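## Task

Using either peg (clip), fasten the taped edge of the netting onto the leg nearest the robot of the middle hoop on the right, as the robot sees it. The peg must sit at right angles to the leg and the leg must be deep between its jaws. At the grip point, tape must span the full jaw width on both faces.

## Robot and tools

Robot: two six-joint arms, left_arm and right_arm. left_arm carries a four-finger left hand and right_arm a right hand; each hand has 16 motors. The left hand's thumb_mcp goal is capped at +87.5 degrees (its hinge stop is +109) in both scenes. Any higher request acts as +87.5, and hand_goal then shows that value.

Frame: the scene frame has its origin at table-top height, halfway between the nominal arm bases. +z points up, +x points out over the table, and +y points toward left_arm. Measured bases are left_arm (+0.022, +0.340, 0) and right_arm (-0.002, -0.417, 0) m. Reported hand positions can be off by a few cm.

Each hand has a hand point. Its +z runs along the straight fingers toward the tips, and +y points out of the palm face. On the right hand +x points away from the thumb; on the left hand +x points toward the thumb. A fixed mast on the palm side of the wrist can strike objects.

The 48-number row (all values within [-1, 1]), in order:
- 1-6: left_arm dx, dy, dz, rx, ry, rz.
- 7-22: left hand goals in this order: index_mcp, index_abd, index_pip, index_dip, middle_mcp, middle_abd, middle_pip, middle_dip, ring_mcp, ring_abd, ring_pip, ring_dip, thumb_cmc, thumb_axl, thumb_mcp, thumb_ipl.
- 23-24: left current_limit, speed.
- 25-48: the same 24 values for right_arm and the right hand.

Pose numbers are offsets, not poses. They are measured along scene axes from the arm's Hand target at the moment the action (or move) begins. 1.0 equals 0.6 m, or 180 degrees for rotation. rx, ry, rz form a single rotation vector turning about the Hand target position. Resending an offset moves the arm again by that amount. All zeros re-requests the current Hand target.

Hand numbers are absolute goal angles, scaled between each hinge's two stops. A 0 in a hand slot is a real goal. To leave a hand unchanged, send back its hand_goal, hand_current_limit and hand_speed.
- current_limit maps -1..+1 to 0..550 mA.
- speed gives a goal rate of (speed+1)/2 times 8.5 rad/s.
- Both start at +0.4 and -0.6.
- Moving toward -1 bends each finger (_mcp, _pip, _dip) and swings _abd away from the thumb. thumb_cmc at -1 brings the thumb in front of the palm. Straight-finger values are roughly: _mcp +0.75, _pip +0.58, _dip +0.70, _abd 0.

Tools:
- execute_actions(actions, cameras): actions is a list of actions. Each action is at most 15 rows, one per 1/30 s step; a shorter action repeats its final row. Every row in an action counts from the same start pose. Images are returned only if actions is [] or cameras names them. An empty list also reports the scene number and task.
- move(target, speed, blend, stop_force, zero, blocking, cameras): drives each hand point in a straight line toward its target. target is one 48-number row or up to 15 rows. Every row is an offset from the Hand target at the start, not from the previous row. Limits shared by all rows:
  - total time 10 s;
  - speed in m/s, 0.002-3.6 (default 0.25), one value or one per target;
  - blend is a corner radius in m;
  - stop_force is 3-120 N, applies to both arms, and ends an arm's path when it meets resistance. It is unreliable for light pushes or while the hand rotates, and cannot be combined with blocking=false.
  - zero=true re-zeros the force sensor first.
  The result adds a move: line with an outcome word (done, off_target, moving, held, fault) and any limits that acted (paced = pose clipped, held = steps withheld). Neither done nor off_target shows whether contact occurred.
- wait(seconds 0-10): lets time pass while the robot keeps its last command.
- stop(): brakes a running move.
- zoom_image(camera, region [x0,y0,x1,y1]): region is in pixels, at most 504 by 504. Works only on the newest images. Cameras: cam_high, cam_low, cam_front, cam_level, cam_over, cam_left_wrist, cam_right_wrist, each 896x504.
- zero_wrist_force(arm): re-zeros that arm's wrist sensor.
- read_manual(section "licences").
- finished_scene(scene 1 or 2): ends the scene and cannot be undone. The goal must still hold after release.

Results:
- end_effector_position (m), quat_wxyz and velocities, all in scene frame.
- Hand target: the last commanded pose after clipping; the arm may stop short of it.
- Joint positions and torques.
- Wrist force/torque in the hand's own axes, plus the peak reading since last shown.
- hand_goal, hand_measured, hand_current_ma, and hand_state (moving/goal/blocked/overload) per motor, in row order.
- Optional step readings, temperatures, MOTOR HOT or fault lines.

Commanded orientation is clipped to within 32 degrees of the measured orientation at each step. A motion passing near an arm's own base can flip its shoulder, so route around it. A clearance check withholds commands that would bring the two arms too close.

Avoid:
- Hard contact: arms are stiff, so a target slightly past a firm surface can fault. A torque at a joint's load limit (wrist joints 26.6 N m) or an outside force near 150 N stops the arm for 10 s.
- Collisions between the two arms, including one hand gripping the other's fingers.
- Finger motor overload: 495 mA or more for 5 s shuts that motor down for 10 s.
- Overheating at 85 °C, which locks the arm.
- Dropping items, releasing moving parts, or letting anything leave the table, which fails the scene.

After a HAND FAULT line, the later robot calls in that same reply do not run.

Each tool is called after ">>>" in YAML: its name, and indented under it one key for each argument.

## Session

>>> execute_actions:
  actions: []

Scene clock: 0.00 s.
left_arm: end_effector_position=(+0.2825, +0.1920, +0.1930) hand_goal=(+0.754, +0.000, +0.576, +0.696, +0.754, +0.000, +0.576, +0.696, +0.754, +0.000, +0.576, +0.696, +0.714, +0.678, +0.226, +0.168) hand_measured=(+0.754, +0.000, +0.576, +0.696, +0.754, +0.000, +0.576, +0.696, +0.754, +0.000, +0.576, +0.696, +0.714, +0.678, +0.226, +0.168) hand_current_ma=(+0, +0, +0, +0, +0, +0, +0, +0, +0, +0, +0, +0, +0, +0, +0, +0) hand_state=(goal, goal, goal, goal, goal, goal, goal, goal, goal, goal, goal, goal, goal, goal, goal, goal) hand_current_limit=0.40 hand_speed=-0.60 end_effector_quat_wxyz=(+0.118, +0.935, -0.334, +0.015) | right_arm: end_effector_position=(+0.3205, -0.2605, +0.1719) hand_goal=(+0.754, +0.000, +0.576, +0.696, +0.754, +0.000, +0.576, +0.696, +0.754, +0.000, +0.576, +0.696, +0.714, +0.678, +0.226, +0.168) hand_measured=(+0.754, +0.000, +0.576, +0.696, +0.754, +0.000, +0.576, +0.696, +0.754, +0.000, +0.576, +0.696, +0.714, +0.678, +0.226, +0.168) hand_current_ma=(+0, +0, +0, +0, +0, +0, +0, +0, +0, +0, +0, +0, +0, +0, +0, +0) hand_state=(goal, goal, goal, goal, goal, goal, goal, goal, goal, goal, goal, goal, goal, goal, goal, goal) hand_current_limit=0.40 hand_speed=-0.60 end_effector_quat_wxyz=(-0.055, +0.620, +0.747, +0.233)
Joint positions: left_arm=[3.527 -1.111 -2.379 -1.361 1.376 -3.623] | right_arm=[-0.376 -2.474 2.655 -1.801 -1.09 -0.537]
Joint velocities: within noise
Joint torques (N m): no reading
Motor temperatures (°C): left_arm=[26 29 46 50 41 46] | right_arm=[45 37 30 43 43 43]
Wrist force (N): no reading
Wrist torque (N m): no reading
Wrist force, peak (N): no reading
Hand target: left_arm +0.2825, +0.1920, +0.1930; +0.118, +0.935, -0.334, +0.015 | right_arm +0.3205, -0.2605, +0.1719; -0.055, +0.620, +0.747, +0.233

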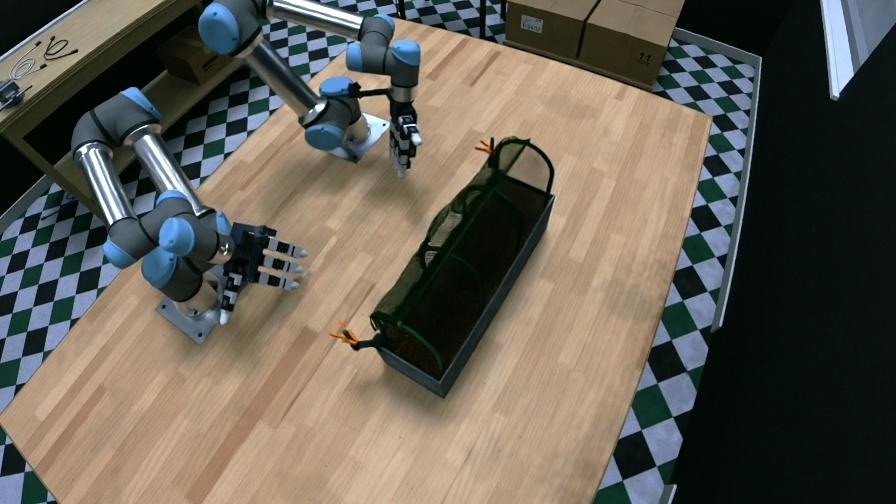

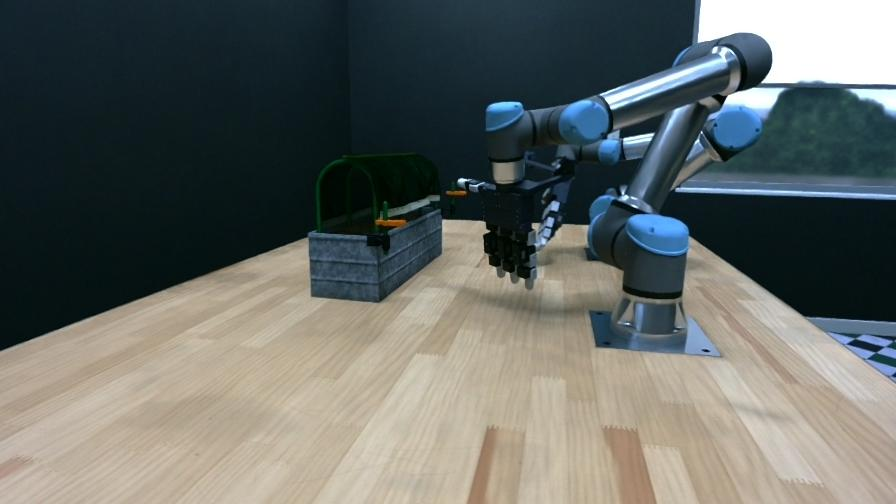

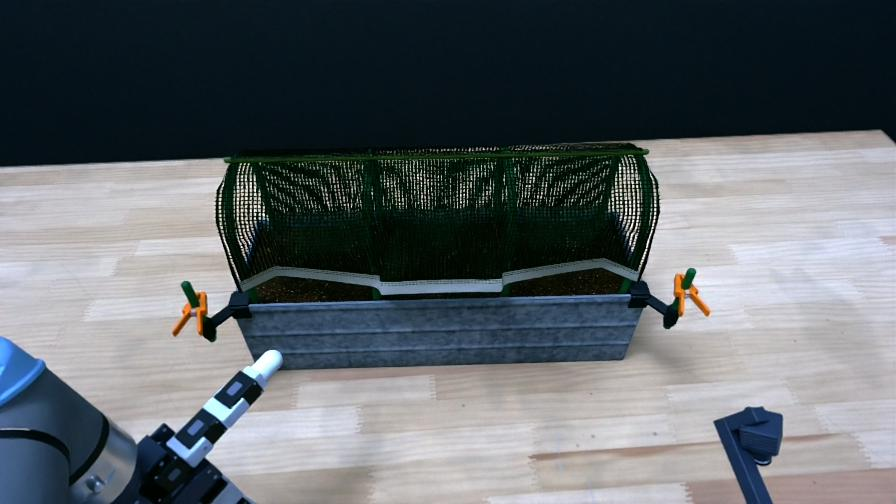

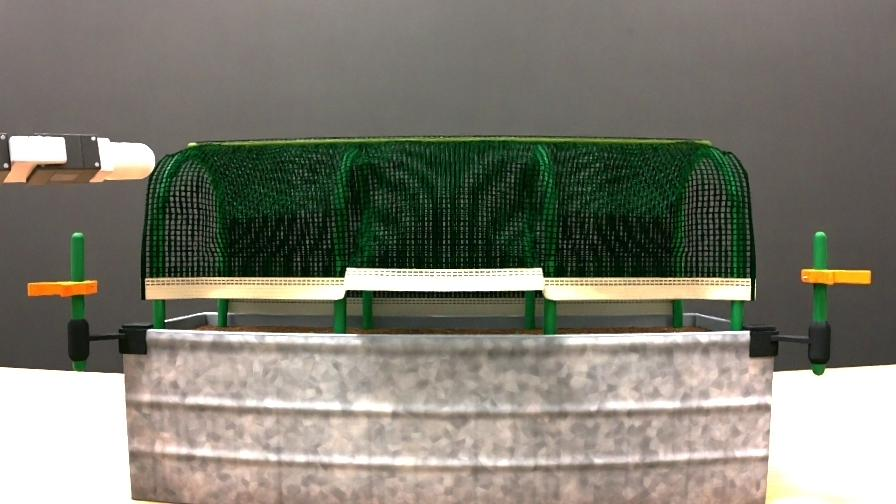

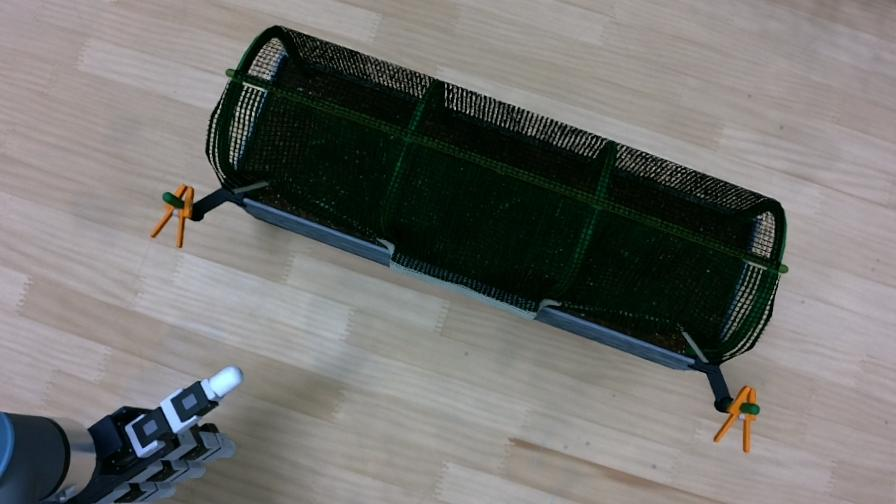

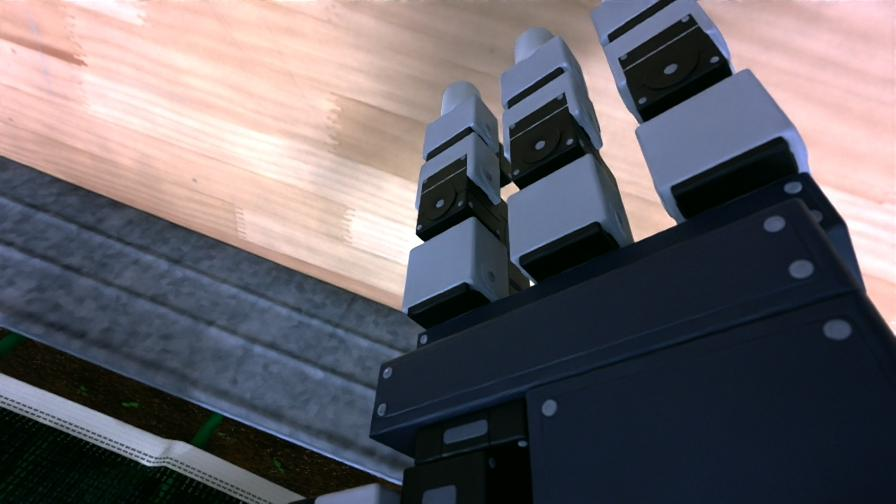

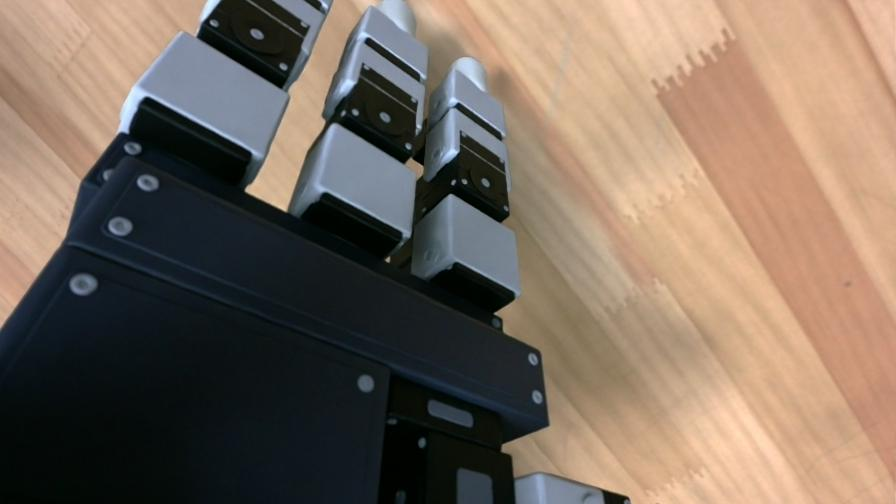

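>>> zoom_image:
  camera: "cam_level"
  region: [0, 210, 220, 390]

>>> zoom_image:
  camera: "cam_level"
  region: [480, 230, 620, 350]

>>> zoom_image:
  camera: "cam_level"
  region: [720, 210, 896, 390]

>>> zoom_image:
  camera: "cam_over"
  region: [680, 340, 800, 470]

>>> zoom_image:
  camera: "cam_over"
  region: [130, 150, 270, 260]

>>> zoom_image:
  camera: "cam_over"
  region: [480, 230, 640, 360]

>>> zoom_image:
  camera: "cam_front"
  region: [600, 220, 760, 360]

>>> zoom_image:
  camera: "cam_front"
  region: [440, 220, 600, 340]

>>> zoom_image:
  camera: "cam_low"
  region: [300, 130, 500, 310]

Scaled by 2.291.

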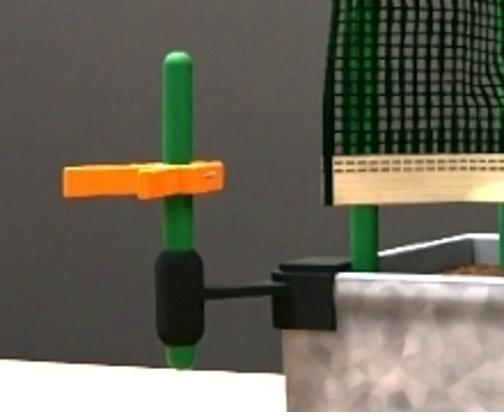

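Scaled by 3.600.

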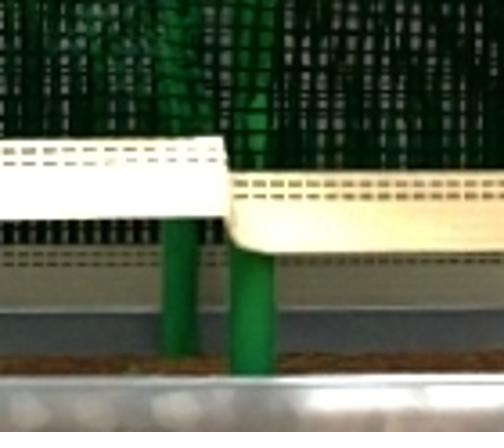

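Scaled by 2.800.

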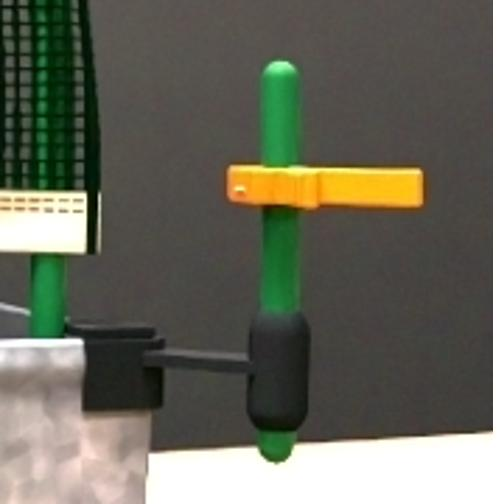

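Scaled by 3.877.

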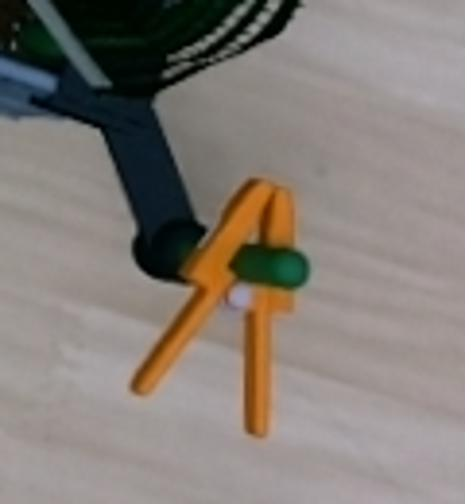

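Scaled by 3.600.

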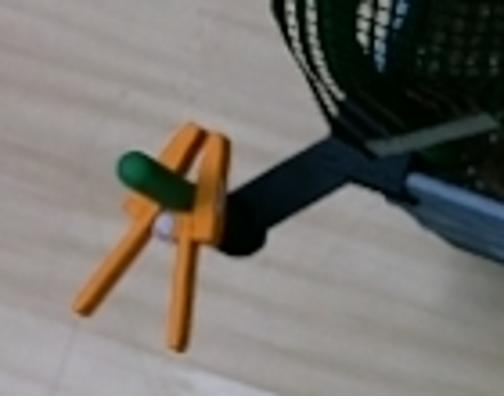

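Scaled by 3.150.

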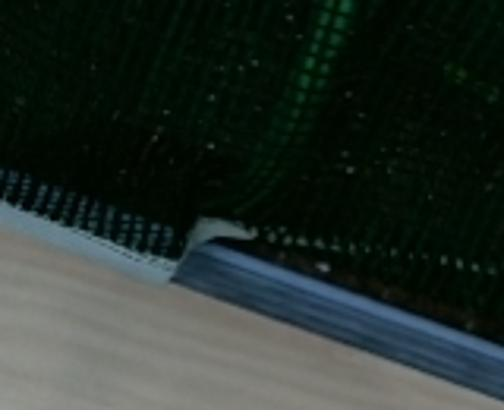

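Scaled by 3.150.

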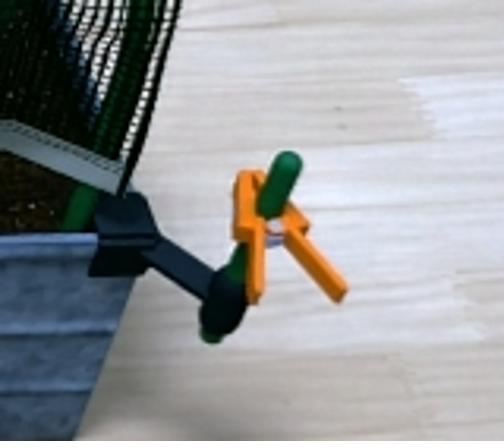

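Scaled by 3.150.

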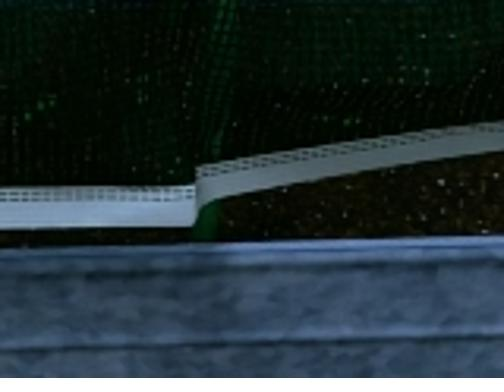

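Scaled by 2.520.

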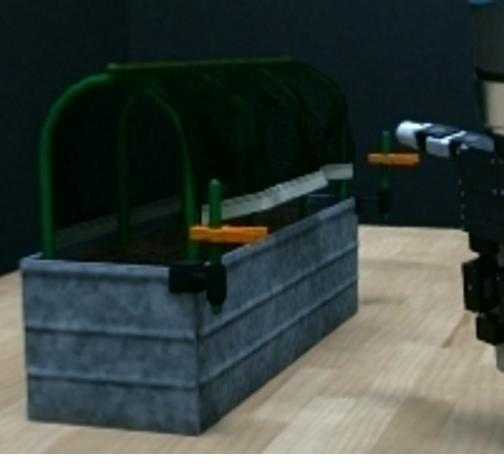

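>>> zoom_image:
  camera: "cam_left_wrist"
  region: [0, 300, 400, 504]

>>> zoom_image:
  camera: "cam_level"
  region: [330, 240, 450, 340]

>>> zoom_image:
  camera: "cam_over"
  region: [520, 270, 600, 330]

>>> zoom_image:
  camera: "cam_front"
  region: [480, 240, 540, 310]

>>> zoom_image:
  camera: "cam_high"
  region: [360, 180, 500, 340]

Scaled by 1.260.

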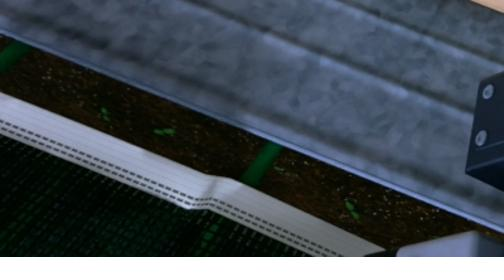

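Scaled by 4.200.

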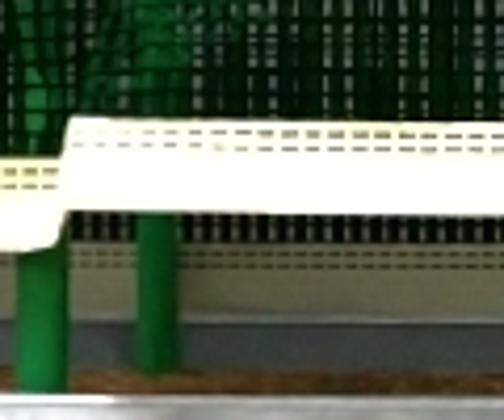

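Scaled by 6.300.

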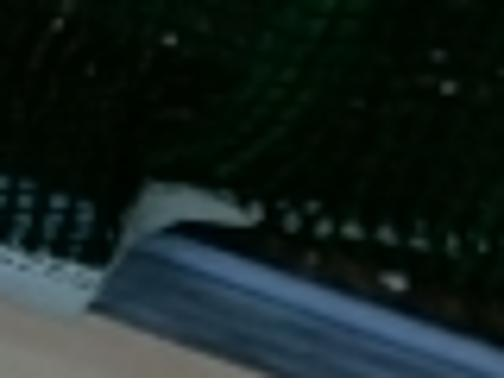

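Scaled by 7.200.

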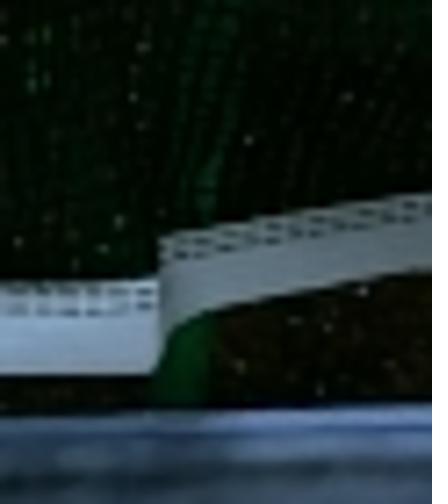

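Scaled by 3.150.

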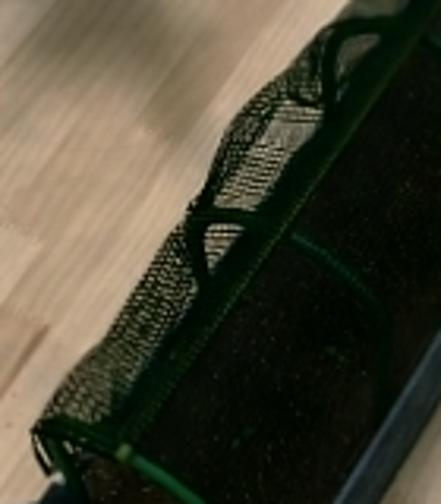

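>>> move:
  target: [0,0,0,0,0,0,0.754,0,0.576,0.696,0.754,0,0.576,0.696,0.754,0,0.576,0.696,0.714,0.678,0.226,0.168,0.4,-0.6, 0.0658,-0.0658,0.313,-0.5544,0.1928,0.3125,0.754,0,0.576,0.696,0.754,0,0.576,0.696,0.754,0,0.576,0.696,0.714,0.678,0.226,0.168,0.4,-0.6]
  speed: 0.25
  cameras: ["all"]

Scene clock: 675.77 s.
left_arm: end_effector_position=(+0.2825, +0.1920, +0.1930) hand_goal=(+0.754, +0.000, +0.576, +0.696, +0.754, +0.000, +0.576, +0.696, +0.754, +0.000, +0.576, +0.696, +0.714, +0.678, +0.226, +0.168) hand_measured=(+0.754, +0.000, +0.576, +0.696, +0.754, +0.000, +0.576, +0.696, +0.754, +0.000, +0.576, +0.696, +0.714, +0.678, +0.224, +0.168) hand_current_ma=(-1, +0, +1, +0, -1, +0, +1, +0, -1, +0, +1, +0, +0, -1, -3, +0) hand_state=(goal, goal, goal, goal, goal, goal, goal, goal, goal, goal, goal, goal, goal, goal, goal, goal) hand_current_limit=0.40 hand_speed=-0.60 end_effector_quat_wxyz=(+0.118, +0.935, -0.334, +0.015) | right_arm: end_effector_position=(+0.3600, -0.2999, +0.3597) hand_goal=(+0.754, +0.000, +0.576, +0.696, +0.754, +0.000, +0.576, +0.696, +0.754, +0.000, +0.576, +0.696, +0.714, +0.678, +0.226, +0.168) hand_measured=(+0.748, +0.000, +0.576, +0.696, +0.746, +0.000, +0.576, +0.696, +0.748, +0.000, +0.576, +0.696, +0.708, +0.678, +0.224, +0.168) hand_current_ma=(-6, +0, +0, +0, -8, +0, +0, +0, -6, +0, +0, +0, -4, +0, -1, +0) hand_state=(goal, goal, goal, goal, goal, goal, goal, goal, goal, goal, goal, goal, goal, goal, goal, goal) hand_current_limit=0.40 hand_speed=-0.60 end_effector_quat_wxyz=(+0.137, +0.106, +0.781, -0.600)
Joint positions: left_arm=[3.527 -1.111 -2.379 -1.361 1.376 -3.623] | right_arm=[0.499 -1.651 1.692 -0.591 -2.658 -0.137]
Joint torques (N m): left_arm=[1.08 2.81 23.31 2.05 -0.55 -0.32] | right_arm=[-10.52 -28.24 -15.4 1 -2.05 -0.2]
Motor temperatures (°C): left_arm=[26 28 42 45 39 42] | right_arm=[40 35 29 41 41 39]
Wrist force (N): left_arm=[0.0 -0.2 0.0] | right_arm=[0.5 2.3 -2.1]
Wrist torque (N m): left_arm=[-0.02 0.00 0.00] | right_arm=[0.28 0.00 0.06]
Wrist force, peak (N): left_arm=[0.3 -0.3 0.0] | right_arm=[0.4 2.7 -2.1]
Hand target: left_arm +0.2825, +0.1920, +0.1930; +0.118, +0.935, -0.334, +0.015 | right_arm +0.3600, -0.3000, +0.3597; +0.137, +0.106, +0.781, -0.600
Off the commanded pose: left_arm 0.000 m, 0 deg | right_arm 0.000 m, 0 deg.
move: done

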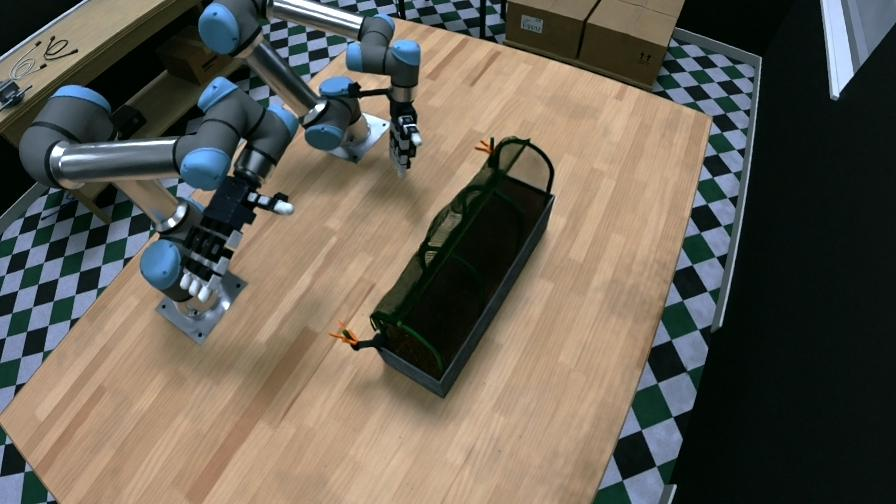

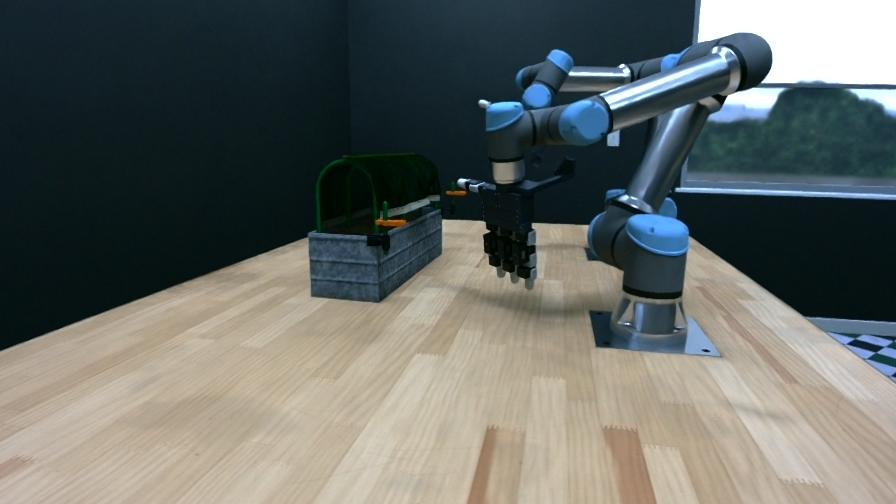

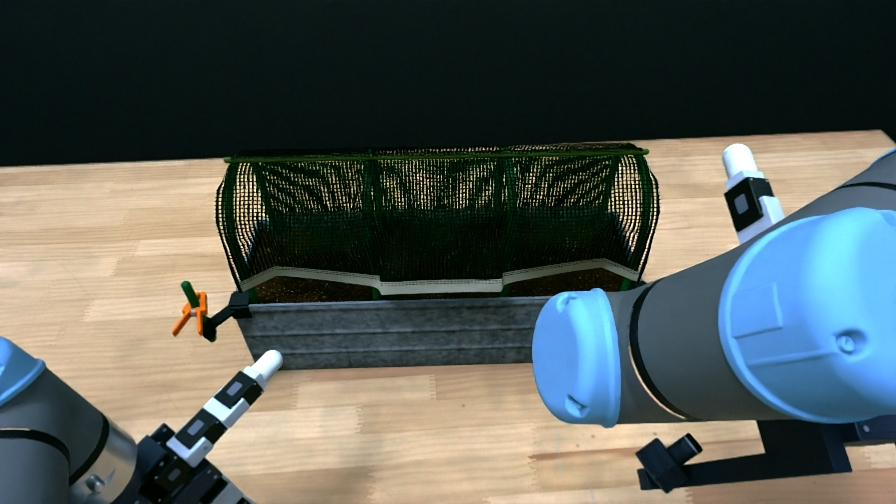

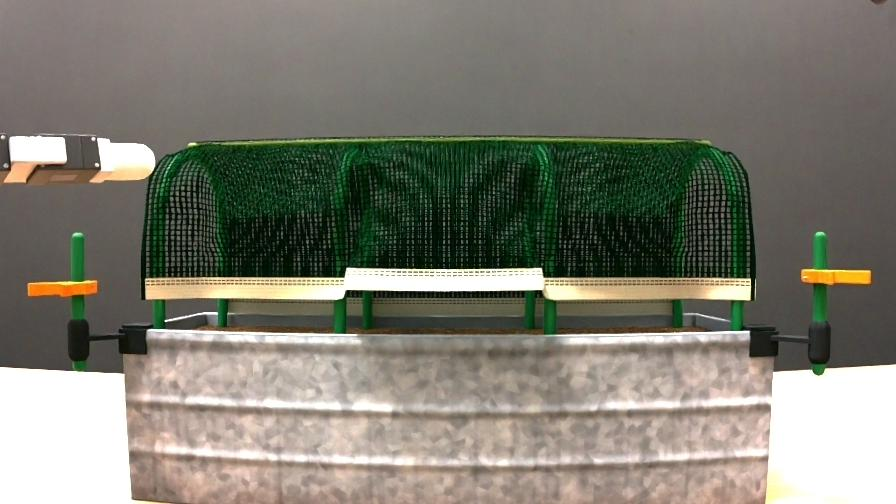

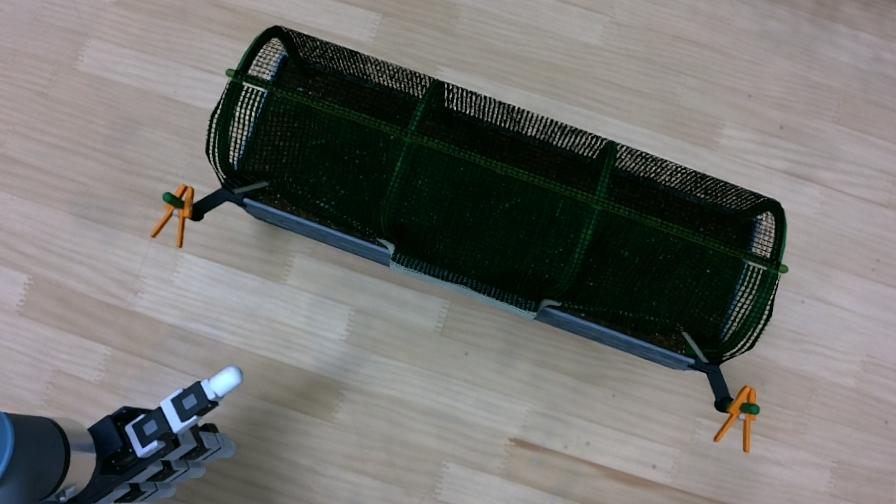

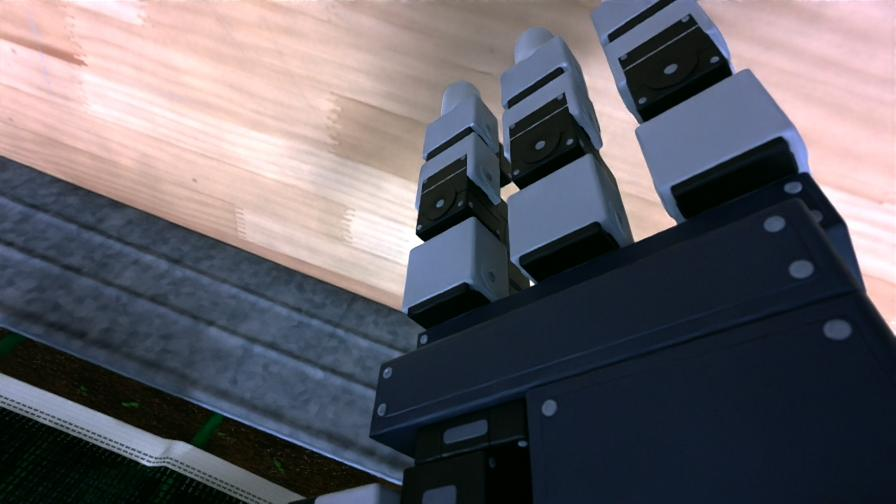

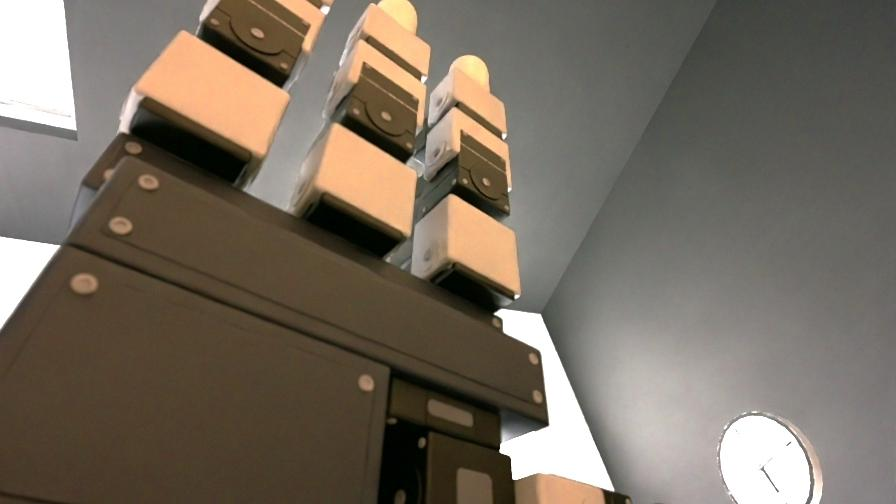

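>>> move:
  target: [0,0,0,0,0,0,0.754,0,0.576,0.696,0.754,0,0.576,0.696,0.754,0,0.576,0.696,0.714,0.678,0.226,0.168,0.4,-0.6, 0.1883,-0.0283,-0.0628,0,0.0556,0,-0.233,0,0.577,0.696,0.754,0,0.576,0.696,0.754,0,0.576,0.696,-0.514,0.678,-0.112,0.33,0.4,-0.6]
  speed: 0.2
  cameras: ["cam_high","cam_front","cam_over","cam_level","cam_low"]

Scene clock: 766.60 s.
left_arm: end_effector_position=(+0.2825, +0.1920, +0.1930) hand_goal=(+0.754, +0.000, +0.576, +0.696, +0.754, +0.000, +0.576, +0.696, +0.754, +0.000, +0.576, +0.696, +0.714, +0.678, +0.226, +0.168) hand_measured=(+0.754, +0.000, +0.576, +0.696, +0.754, +0.000, +0.576, +0.696, +0.754, +0.000, +0.576, +0.696, +0.714, +0.678, +0.224, +0.168) hand_current_ma=(-1, +0, +1, +0, -1, +0, +1, +0, -1, +0, +1, +0, +0, -1, -3, +0) hand_state=(goal, goal, goal, goal, goal, goal, goal, goal, goal, goal, goal, goal, goal, goal, goal, goal) hand_current_limit=0.40 hand_speed=-0.60 end_effector_quat_wxyz=(+0.118, +0.935, -0.334, +0.015) | right_arm: end_effector_position=(+0.4729, -0.3170, +0.3221) hand_goal=(-0.232, +0.000, +0.578, +0.696, +0.754, +0.000, +0.576, +0.696, +0.754, +0.000, +0.576, +0.696, -0.514, +0.678, -0.112, +0.330) hand_measured=(-0.232, +0.000, +0.576, +0.696, +0.744, +0.000, +0.576, +0.696, +0.746, +0.000, +0.576, +0.696, -0.514, +0.678, -0.110, +0.328) hand_current_ma=(+0, +0, -1, +0, -10, +0, +0, +0, -7, +0, +0, +0, +0, +0, +1, -1) hand_state=(goal, goal, goal, goal, goal, goal, goal, goal, goal, goal, goal, goal, goal, goal, goal, goal) hand_current_limit=0.40 hand_speed=-0.60 end_effector_quat_wxyz=(+0.069, +0.053, +0.790, -0.607)
Joint positions: left_arm=[3.527 -1.111 -2.379 -1.361 1.376 -3.623] | right_arm=[0.341 -1.45 1.582 -0.847 -2.743 -0.494]
Joint torques (N m): left_arm=[0.99 2.88 23.59 2.07 -0.58 -0.13] | right_arm=[3.34 -18.46 -28.29 -1.1 -0.04 -1.3]
Wrist force (N): left_arm=[0.1 -0.1 0.0] | right_arm=[-0.3 2.4 -2.1]
Wrist torque (N m): left_arm=[-0.02 -0.01 0.01] | right_arm=[0.34 0.07 -0.20]
Wrist force, peak (N): left_arm=[0.0 0.1 0.4] | right_arm=[-1.9 3.1 -2.1]
Hand target: left_arm +0.2825, +0.1920, +0.1930; +0.118, +0.935, -0.334, +0.015 | right_arm +0.4730, -0.3170, +0.3221; +0.069, +0.053, +0.790, -0.607
Off the commanded pose: left_arm 0.000 m, 0 deg | right_arm 0.000 m, 0 deg.
move: done
Images, in order (width x height): cam_high 896x504, cam_low 896x504, cam_front 896x504, cam_level 896x504, cam_over 896x504.

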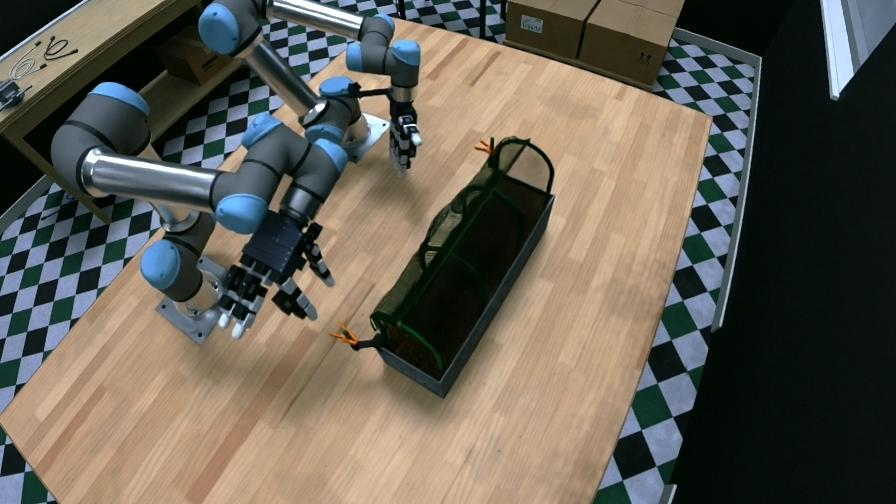

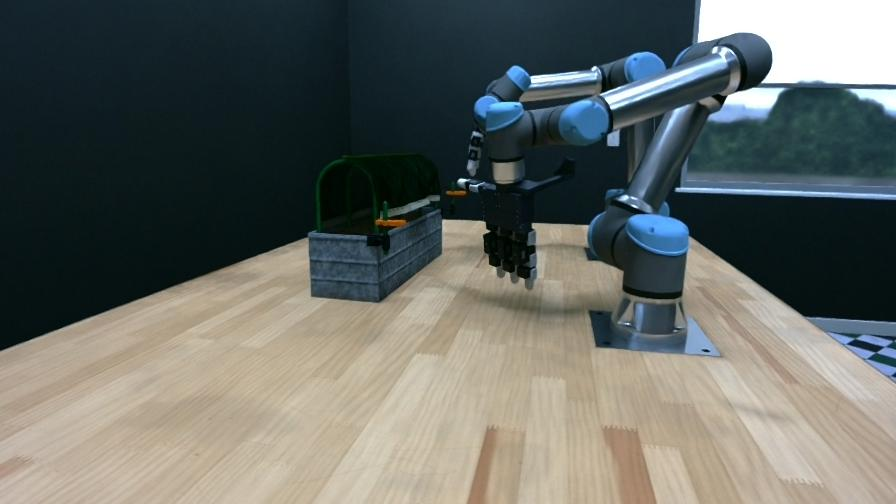

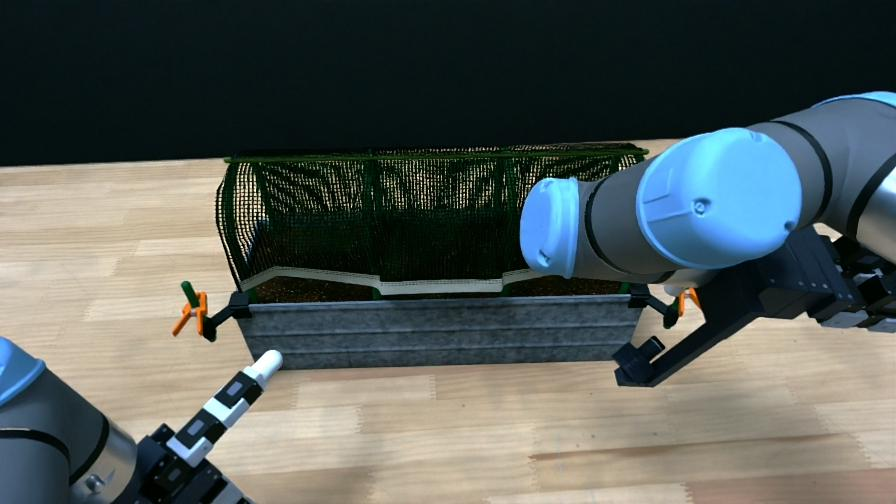

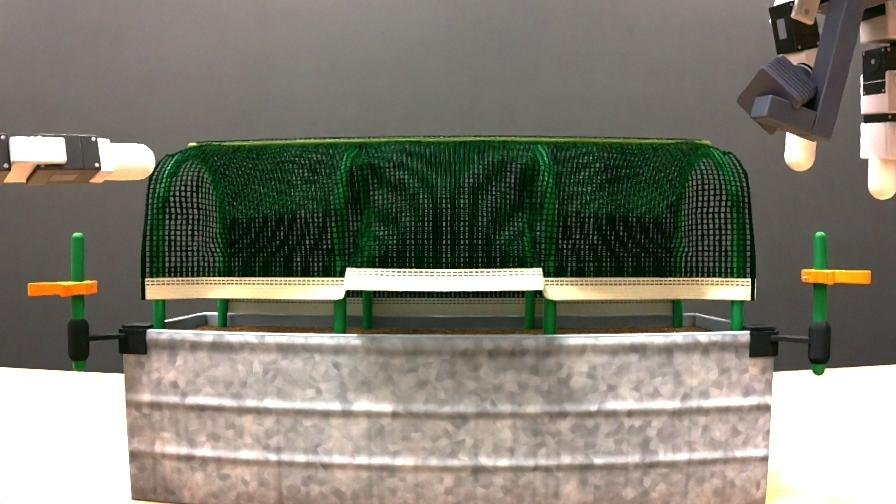

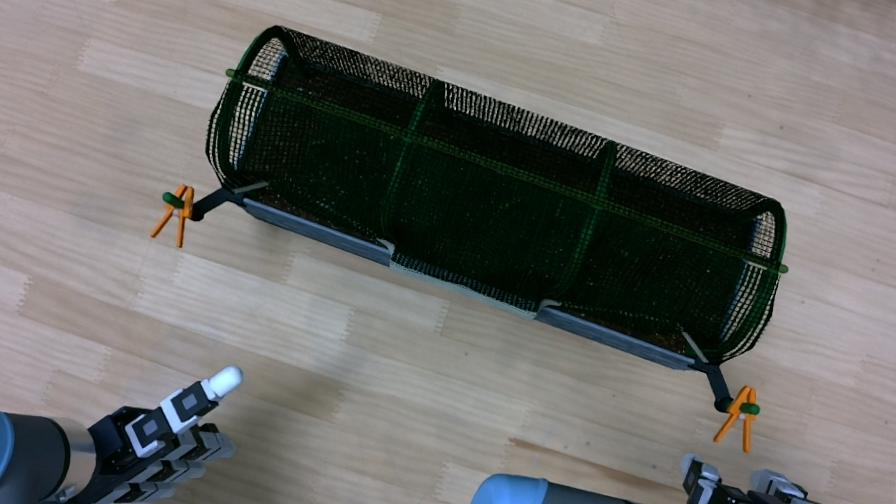

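>>> zoom_image:
  camera: "cam_over"
  region: [660, 370, 840, 504]

>>> zoom_image:
  camera: "cam_level"
  region: [720, 60, 896, 300]

Scaled by 2.800.

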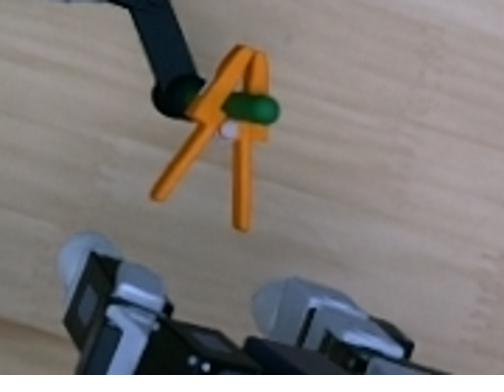

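Scaled by 2.100.

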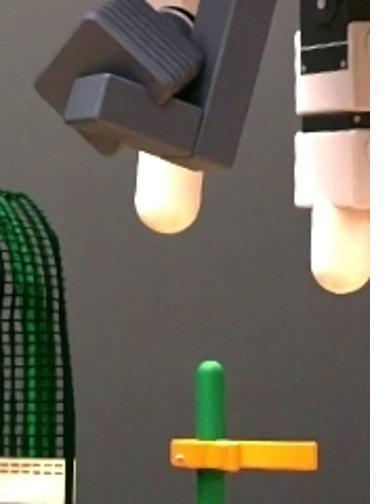

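>>> execute_actions:
  actions: []
  cameras: ["cam_right_wrist"]

Scene clock: 862.33 s.
left_arm: end_effector_position=(+0.2825, +0.1920, +0.1930) hand_goal=(+0.754, +0.000, +0.576, +0.696, +0.754, +0.000, +0.576, +0.696, +0.754, +0.000, +0.576, +0.696, +0.714, +0.678, +0.226, +0.168) hand_measured=(+0.754, +0.000, +0.576, +0.696, +0.754, +0.000, +0.576, +0.696, +0.754, +0.000, +0.576, +0.696, +0.714, +0.678, +0.224, +0.168) hand_current_ma=(-1, +0, +1, +0, -1, +0, +1, +0, -1, +0, +1, +0, +0, -1, -3, +0) hand_state=(goal, goal, goal, goal, goal, goal, goal, goal, goal, goal, goal, goal, goal, goal, goal, goal) hand_current_limit=0.40 hand_speed=-0.60 end_effector_quat_wxyz=(+0.118, +0.935, -0.334, +0.015) | right_arm: end_effector_position=(+0.4730, -0.3170, +0.3221) hand_goal=(-0.232, +0.000, +0.578, +0.696, +0.754, +0.000, +0.576, +0.696, +0.754, +0.000, +0.576, +0.696, -0.514, +0.678, -0.112, +0.330) hand_measured=(-0.232, +0.000, +0.576, +0.696, +0.744, +0.000, +0.576, +0.696, +0.746, +0.000, +0.576, +0.696, -0.514, +0.678, -0.110, +0.328) hand_current_ma=(+0, +0, -1, +0, -10, +0, +0, +0, -7, +0, +0, +0, +0, +0, +1, -1) hand_state=(goal, goal, goal, goal, goal, goal, goal, goal, goal, goal, goal, goal, goal, goal, goal, goal) hand_current_limit=0.40 hand_speed=-0.60 end_effector_quat_wxyz=(+0.069, +0.053, +0.790, -0.607)
Joint positions: left_arm=[3.527 -1.111 -2.379 -1.361 1.376 -3.623] | right_arm=[0.34 -1.45 1.582 -0.847 -2.743 -0.494]
Joint velocities: within noise
Joint torques (N m): left_arm=[0.88 2.57 24.1 2.01 -0.54 -0.22] | right_arm=[-8.33 -18.64 -33.46 -2.29 -1.91 -1.3]
Motor temperatures (°C): left_arm=[26 28 41 44 39 42] | right_arm=[39 35 29 41 41 38]
Wrist force (N): left_arm=[0.0 0.0 0.0] | right_arm=[-0.1 2.2 -2.6]
Wrist torque (N m): left_arm=[0.00 0.00 0.00] | right_arm=[0.35 0.05 -0.19]
Wrist force, peak (N): left_arm=[0.1 -0.2 0.2] | right_arm=[-0.1 2.2 -2.6]
Hand target: left_arm +0.2825, +0.1920, +0.1930; +0.118, +0.935, -0.334, +0.015 | right_arm +0.4730, -0.3170, +0.3221; +0.069, +0.053, +0.790, -0.607
Off the commanded pose: left_arm 0.000 m, 0 deg | right_arm 0.000 m, 0 deg.
Images, in order (width x height): cam_right_wrist 896x504.

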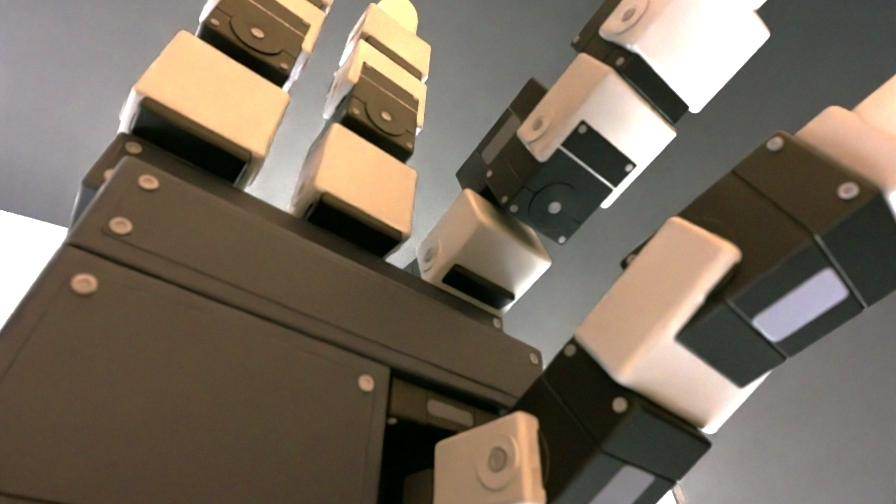

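>>> move:
  target: [0.0667,-0.2833,0.0667,0,0,0,0.754,0,0.576,0.696,0.754,0,0.576,0.696,0.754,0,0.576,0.696,0.714,0.678,0.226,0.168,0.4,-0.6, 0,0,0,0,0,0,-0.233,0,0.577,0.696,0.754,0,0.576,0.696,0.754,0,0.576,0.696,-0.514,0.678,-0.112,0.33,0.4,-0.6]
  speed: 0.2
  cameras: ["cam_left_wrist","cam_level","cam_over"]

Scene clock: 969.23 s.
left_arm: end_effector_position=(+0.3225, +0.0221, +0.2329) hand_goal=(+0.754, +0.000, +0.576, +0.696, +0.754, +0.000, +0.576, +0.696, +0.754, +0.000, +0.576, +0.696, +0.714, +0.678, +0.226, +0.168) hand_measured=(+0.754, +0.000, +0.576, +0.696, +0.754, +0.000, +0.576, +0.696, +0.754, +0.000, +0.576, +0.696, +0.714, +0.678, +0.224, +0.168) hand_current_ma=(+0, +0, +1, +0, +0, +0, +1, +0, +0, +0, +1, +0, +0, -1, -4, +0) hand_state=(goal, goal, goal, goal, goal, goal, goal, goal, goal, goal, goal, goal, goal, goal, goal, goal) hand_current_limit=0.40 hand_speed=-0.60 end_effector_quat_wxyz=(+0.118, +0.935, -0.334, +0.014) | right_arm: end_effector_position=(+0.4730, -0.3170, +0.3221) hand_goal=(-0.232, +0.000, +0.578, +0.696, +0.754, +0.000, +0.576, +0.696, +0.754, +0.000, +0.576, +0.696, -0.514, +0.678, -0.112, +0.330) hand_measured=(-0.232, +0.000, +0.576, +0.696, +0.744, +0.000, +0.576, +0.696, +0.746, +0.000, +0.576, +0.696, -0.514, +0.678, -0.110, +0.328) hand_current_ma=(+0, +0, -1, +0, -10, +0, +0, +0, -7, +0, +0, +0, +0, +0, +1, -1) hand_state=(goal, goal, goal, goal, goal, goal, goal, goal, goal, goal, goal, goal, goal, goal, goal, goal) hand_current_limit=0.40 hand_speed=-0.60 end_effector_quat_wxyz=(+0.069, +0.053, +0.790, -0.607)
Joint positions: left_arm=[2.988 -1.349 -2.157 -1.224 1.334 -4.174] | right_arm=[0.34 -1.45 1.582 -0.847 -2.743 -0.494]
Joint torques (N m): left_arm=[-7.45 20.6 28.75 0.55 -0.4 -2.26] | right_arm=[-10.12 -19.87 -32.57 -2.44 -1.99 -1.03]
Wrist force (N): left_arm=[-0.1 -0.3 0.1] | right_arm=[-0.2 2.2 -2.5]
Wrist torque (N m): left_arm=[0.00 0.05 -0.04] | right_arm=[0.34 0.07 -0.20]
Wrist force, peak (N): left_arm=[-1.2 -1.5 0.3] | right_arm=[-0.2 2.2 -2.8]
Hand target: left_arm +0.3225, +0.0220, +0.2330; +0.118, +0.935, -0.334, +0.015 | right_arm +0.4730, -0.3170, +0.3221; +0.069, +0.053, +0.790, -0.607
Off the commanded pose: left_arm 0.000 m, 0 deg | right_arm 0.000 m, 0 deg.
move: done
Images, in order (width x height): cam_level 896x504, cam_over 896x504, cam_left_wrist 896x504.

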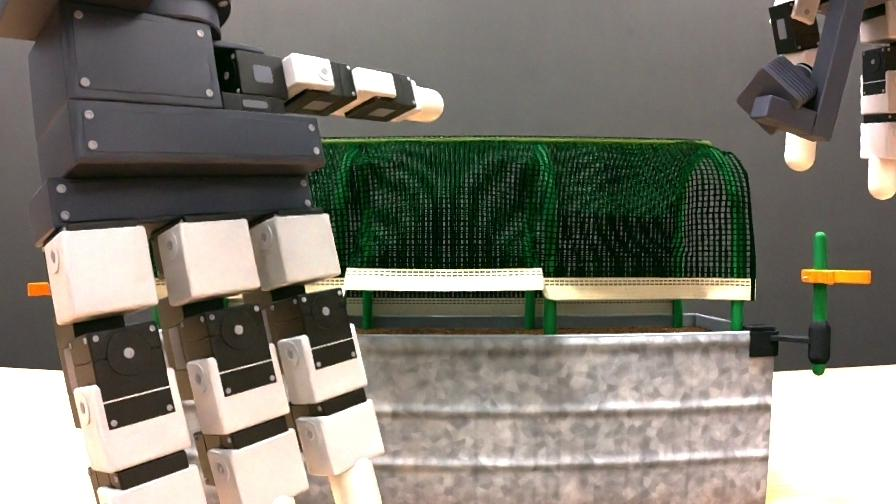

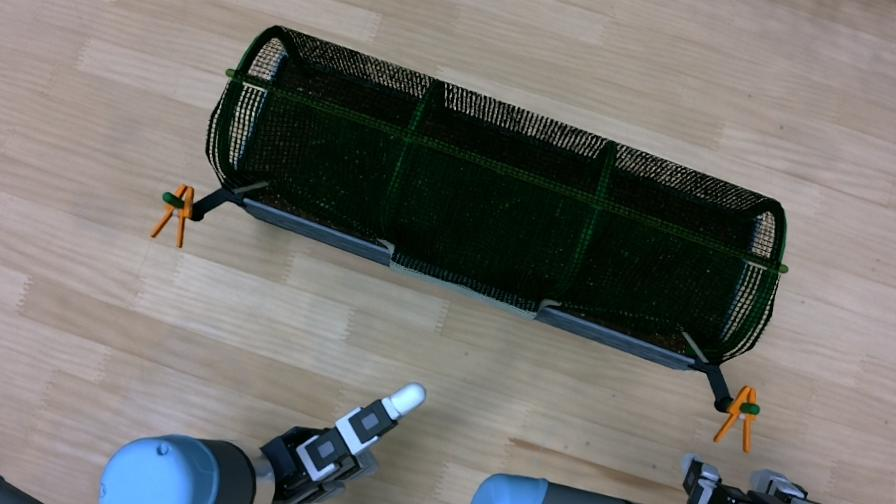

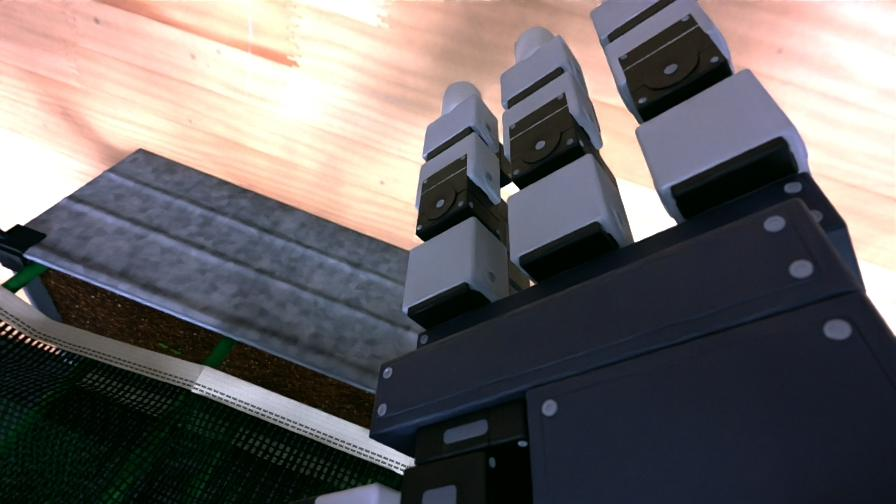

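>>> zoom_image:
  camera: "cam_left_wrist"
  region: [120, 310, 320, 440]

>>> zoom_image:
  camera: "cam_left_wrist"
  region: [170, 330, 250, 410]

Scaled by 2.520.

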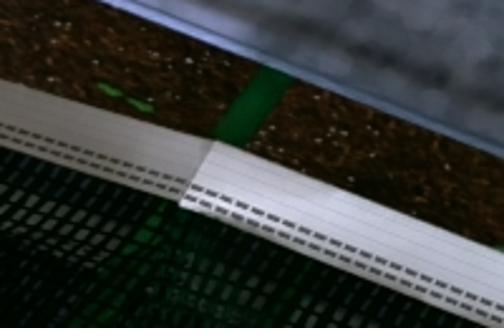

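Scaled by 6.300.

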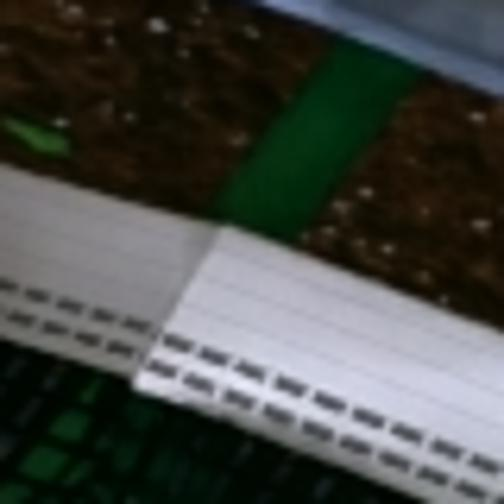

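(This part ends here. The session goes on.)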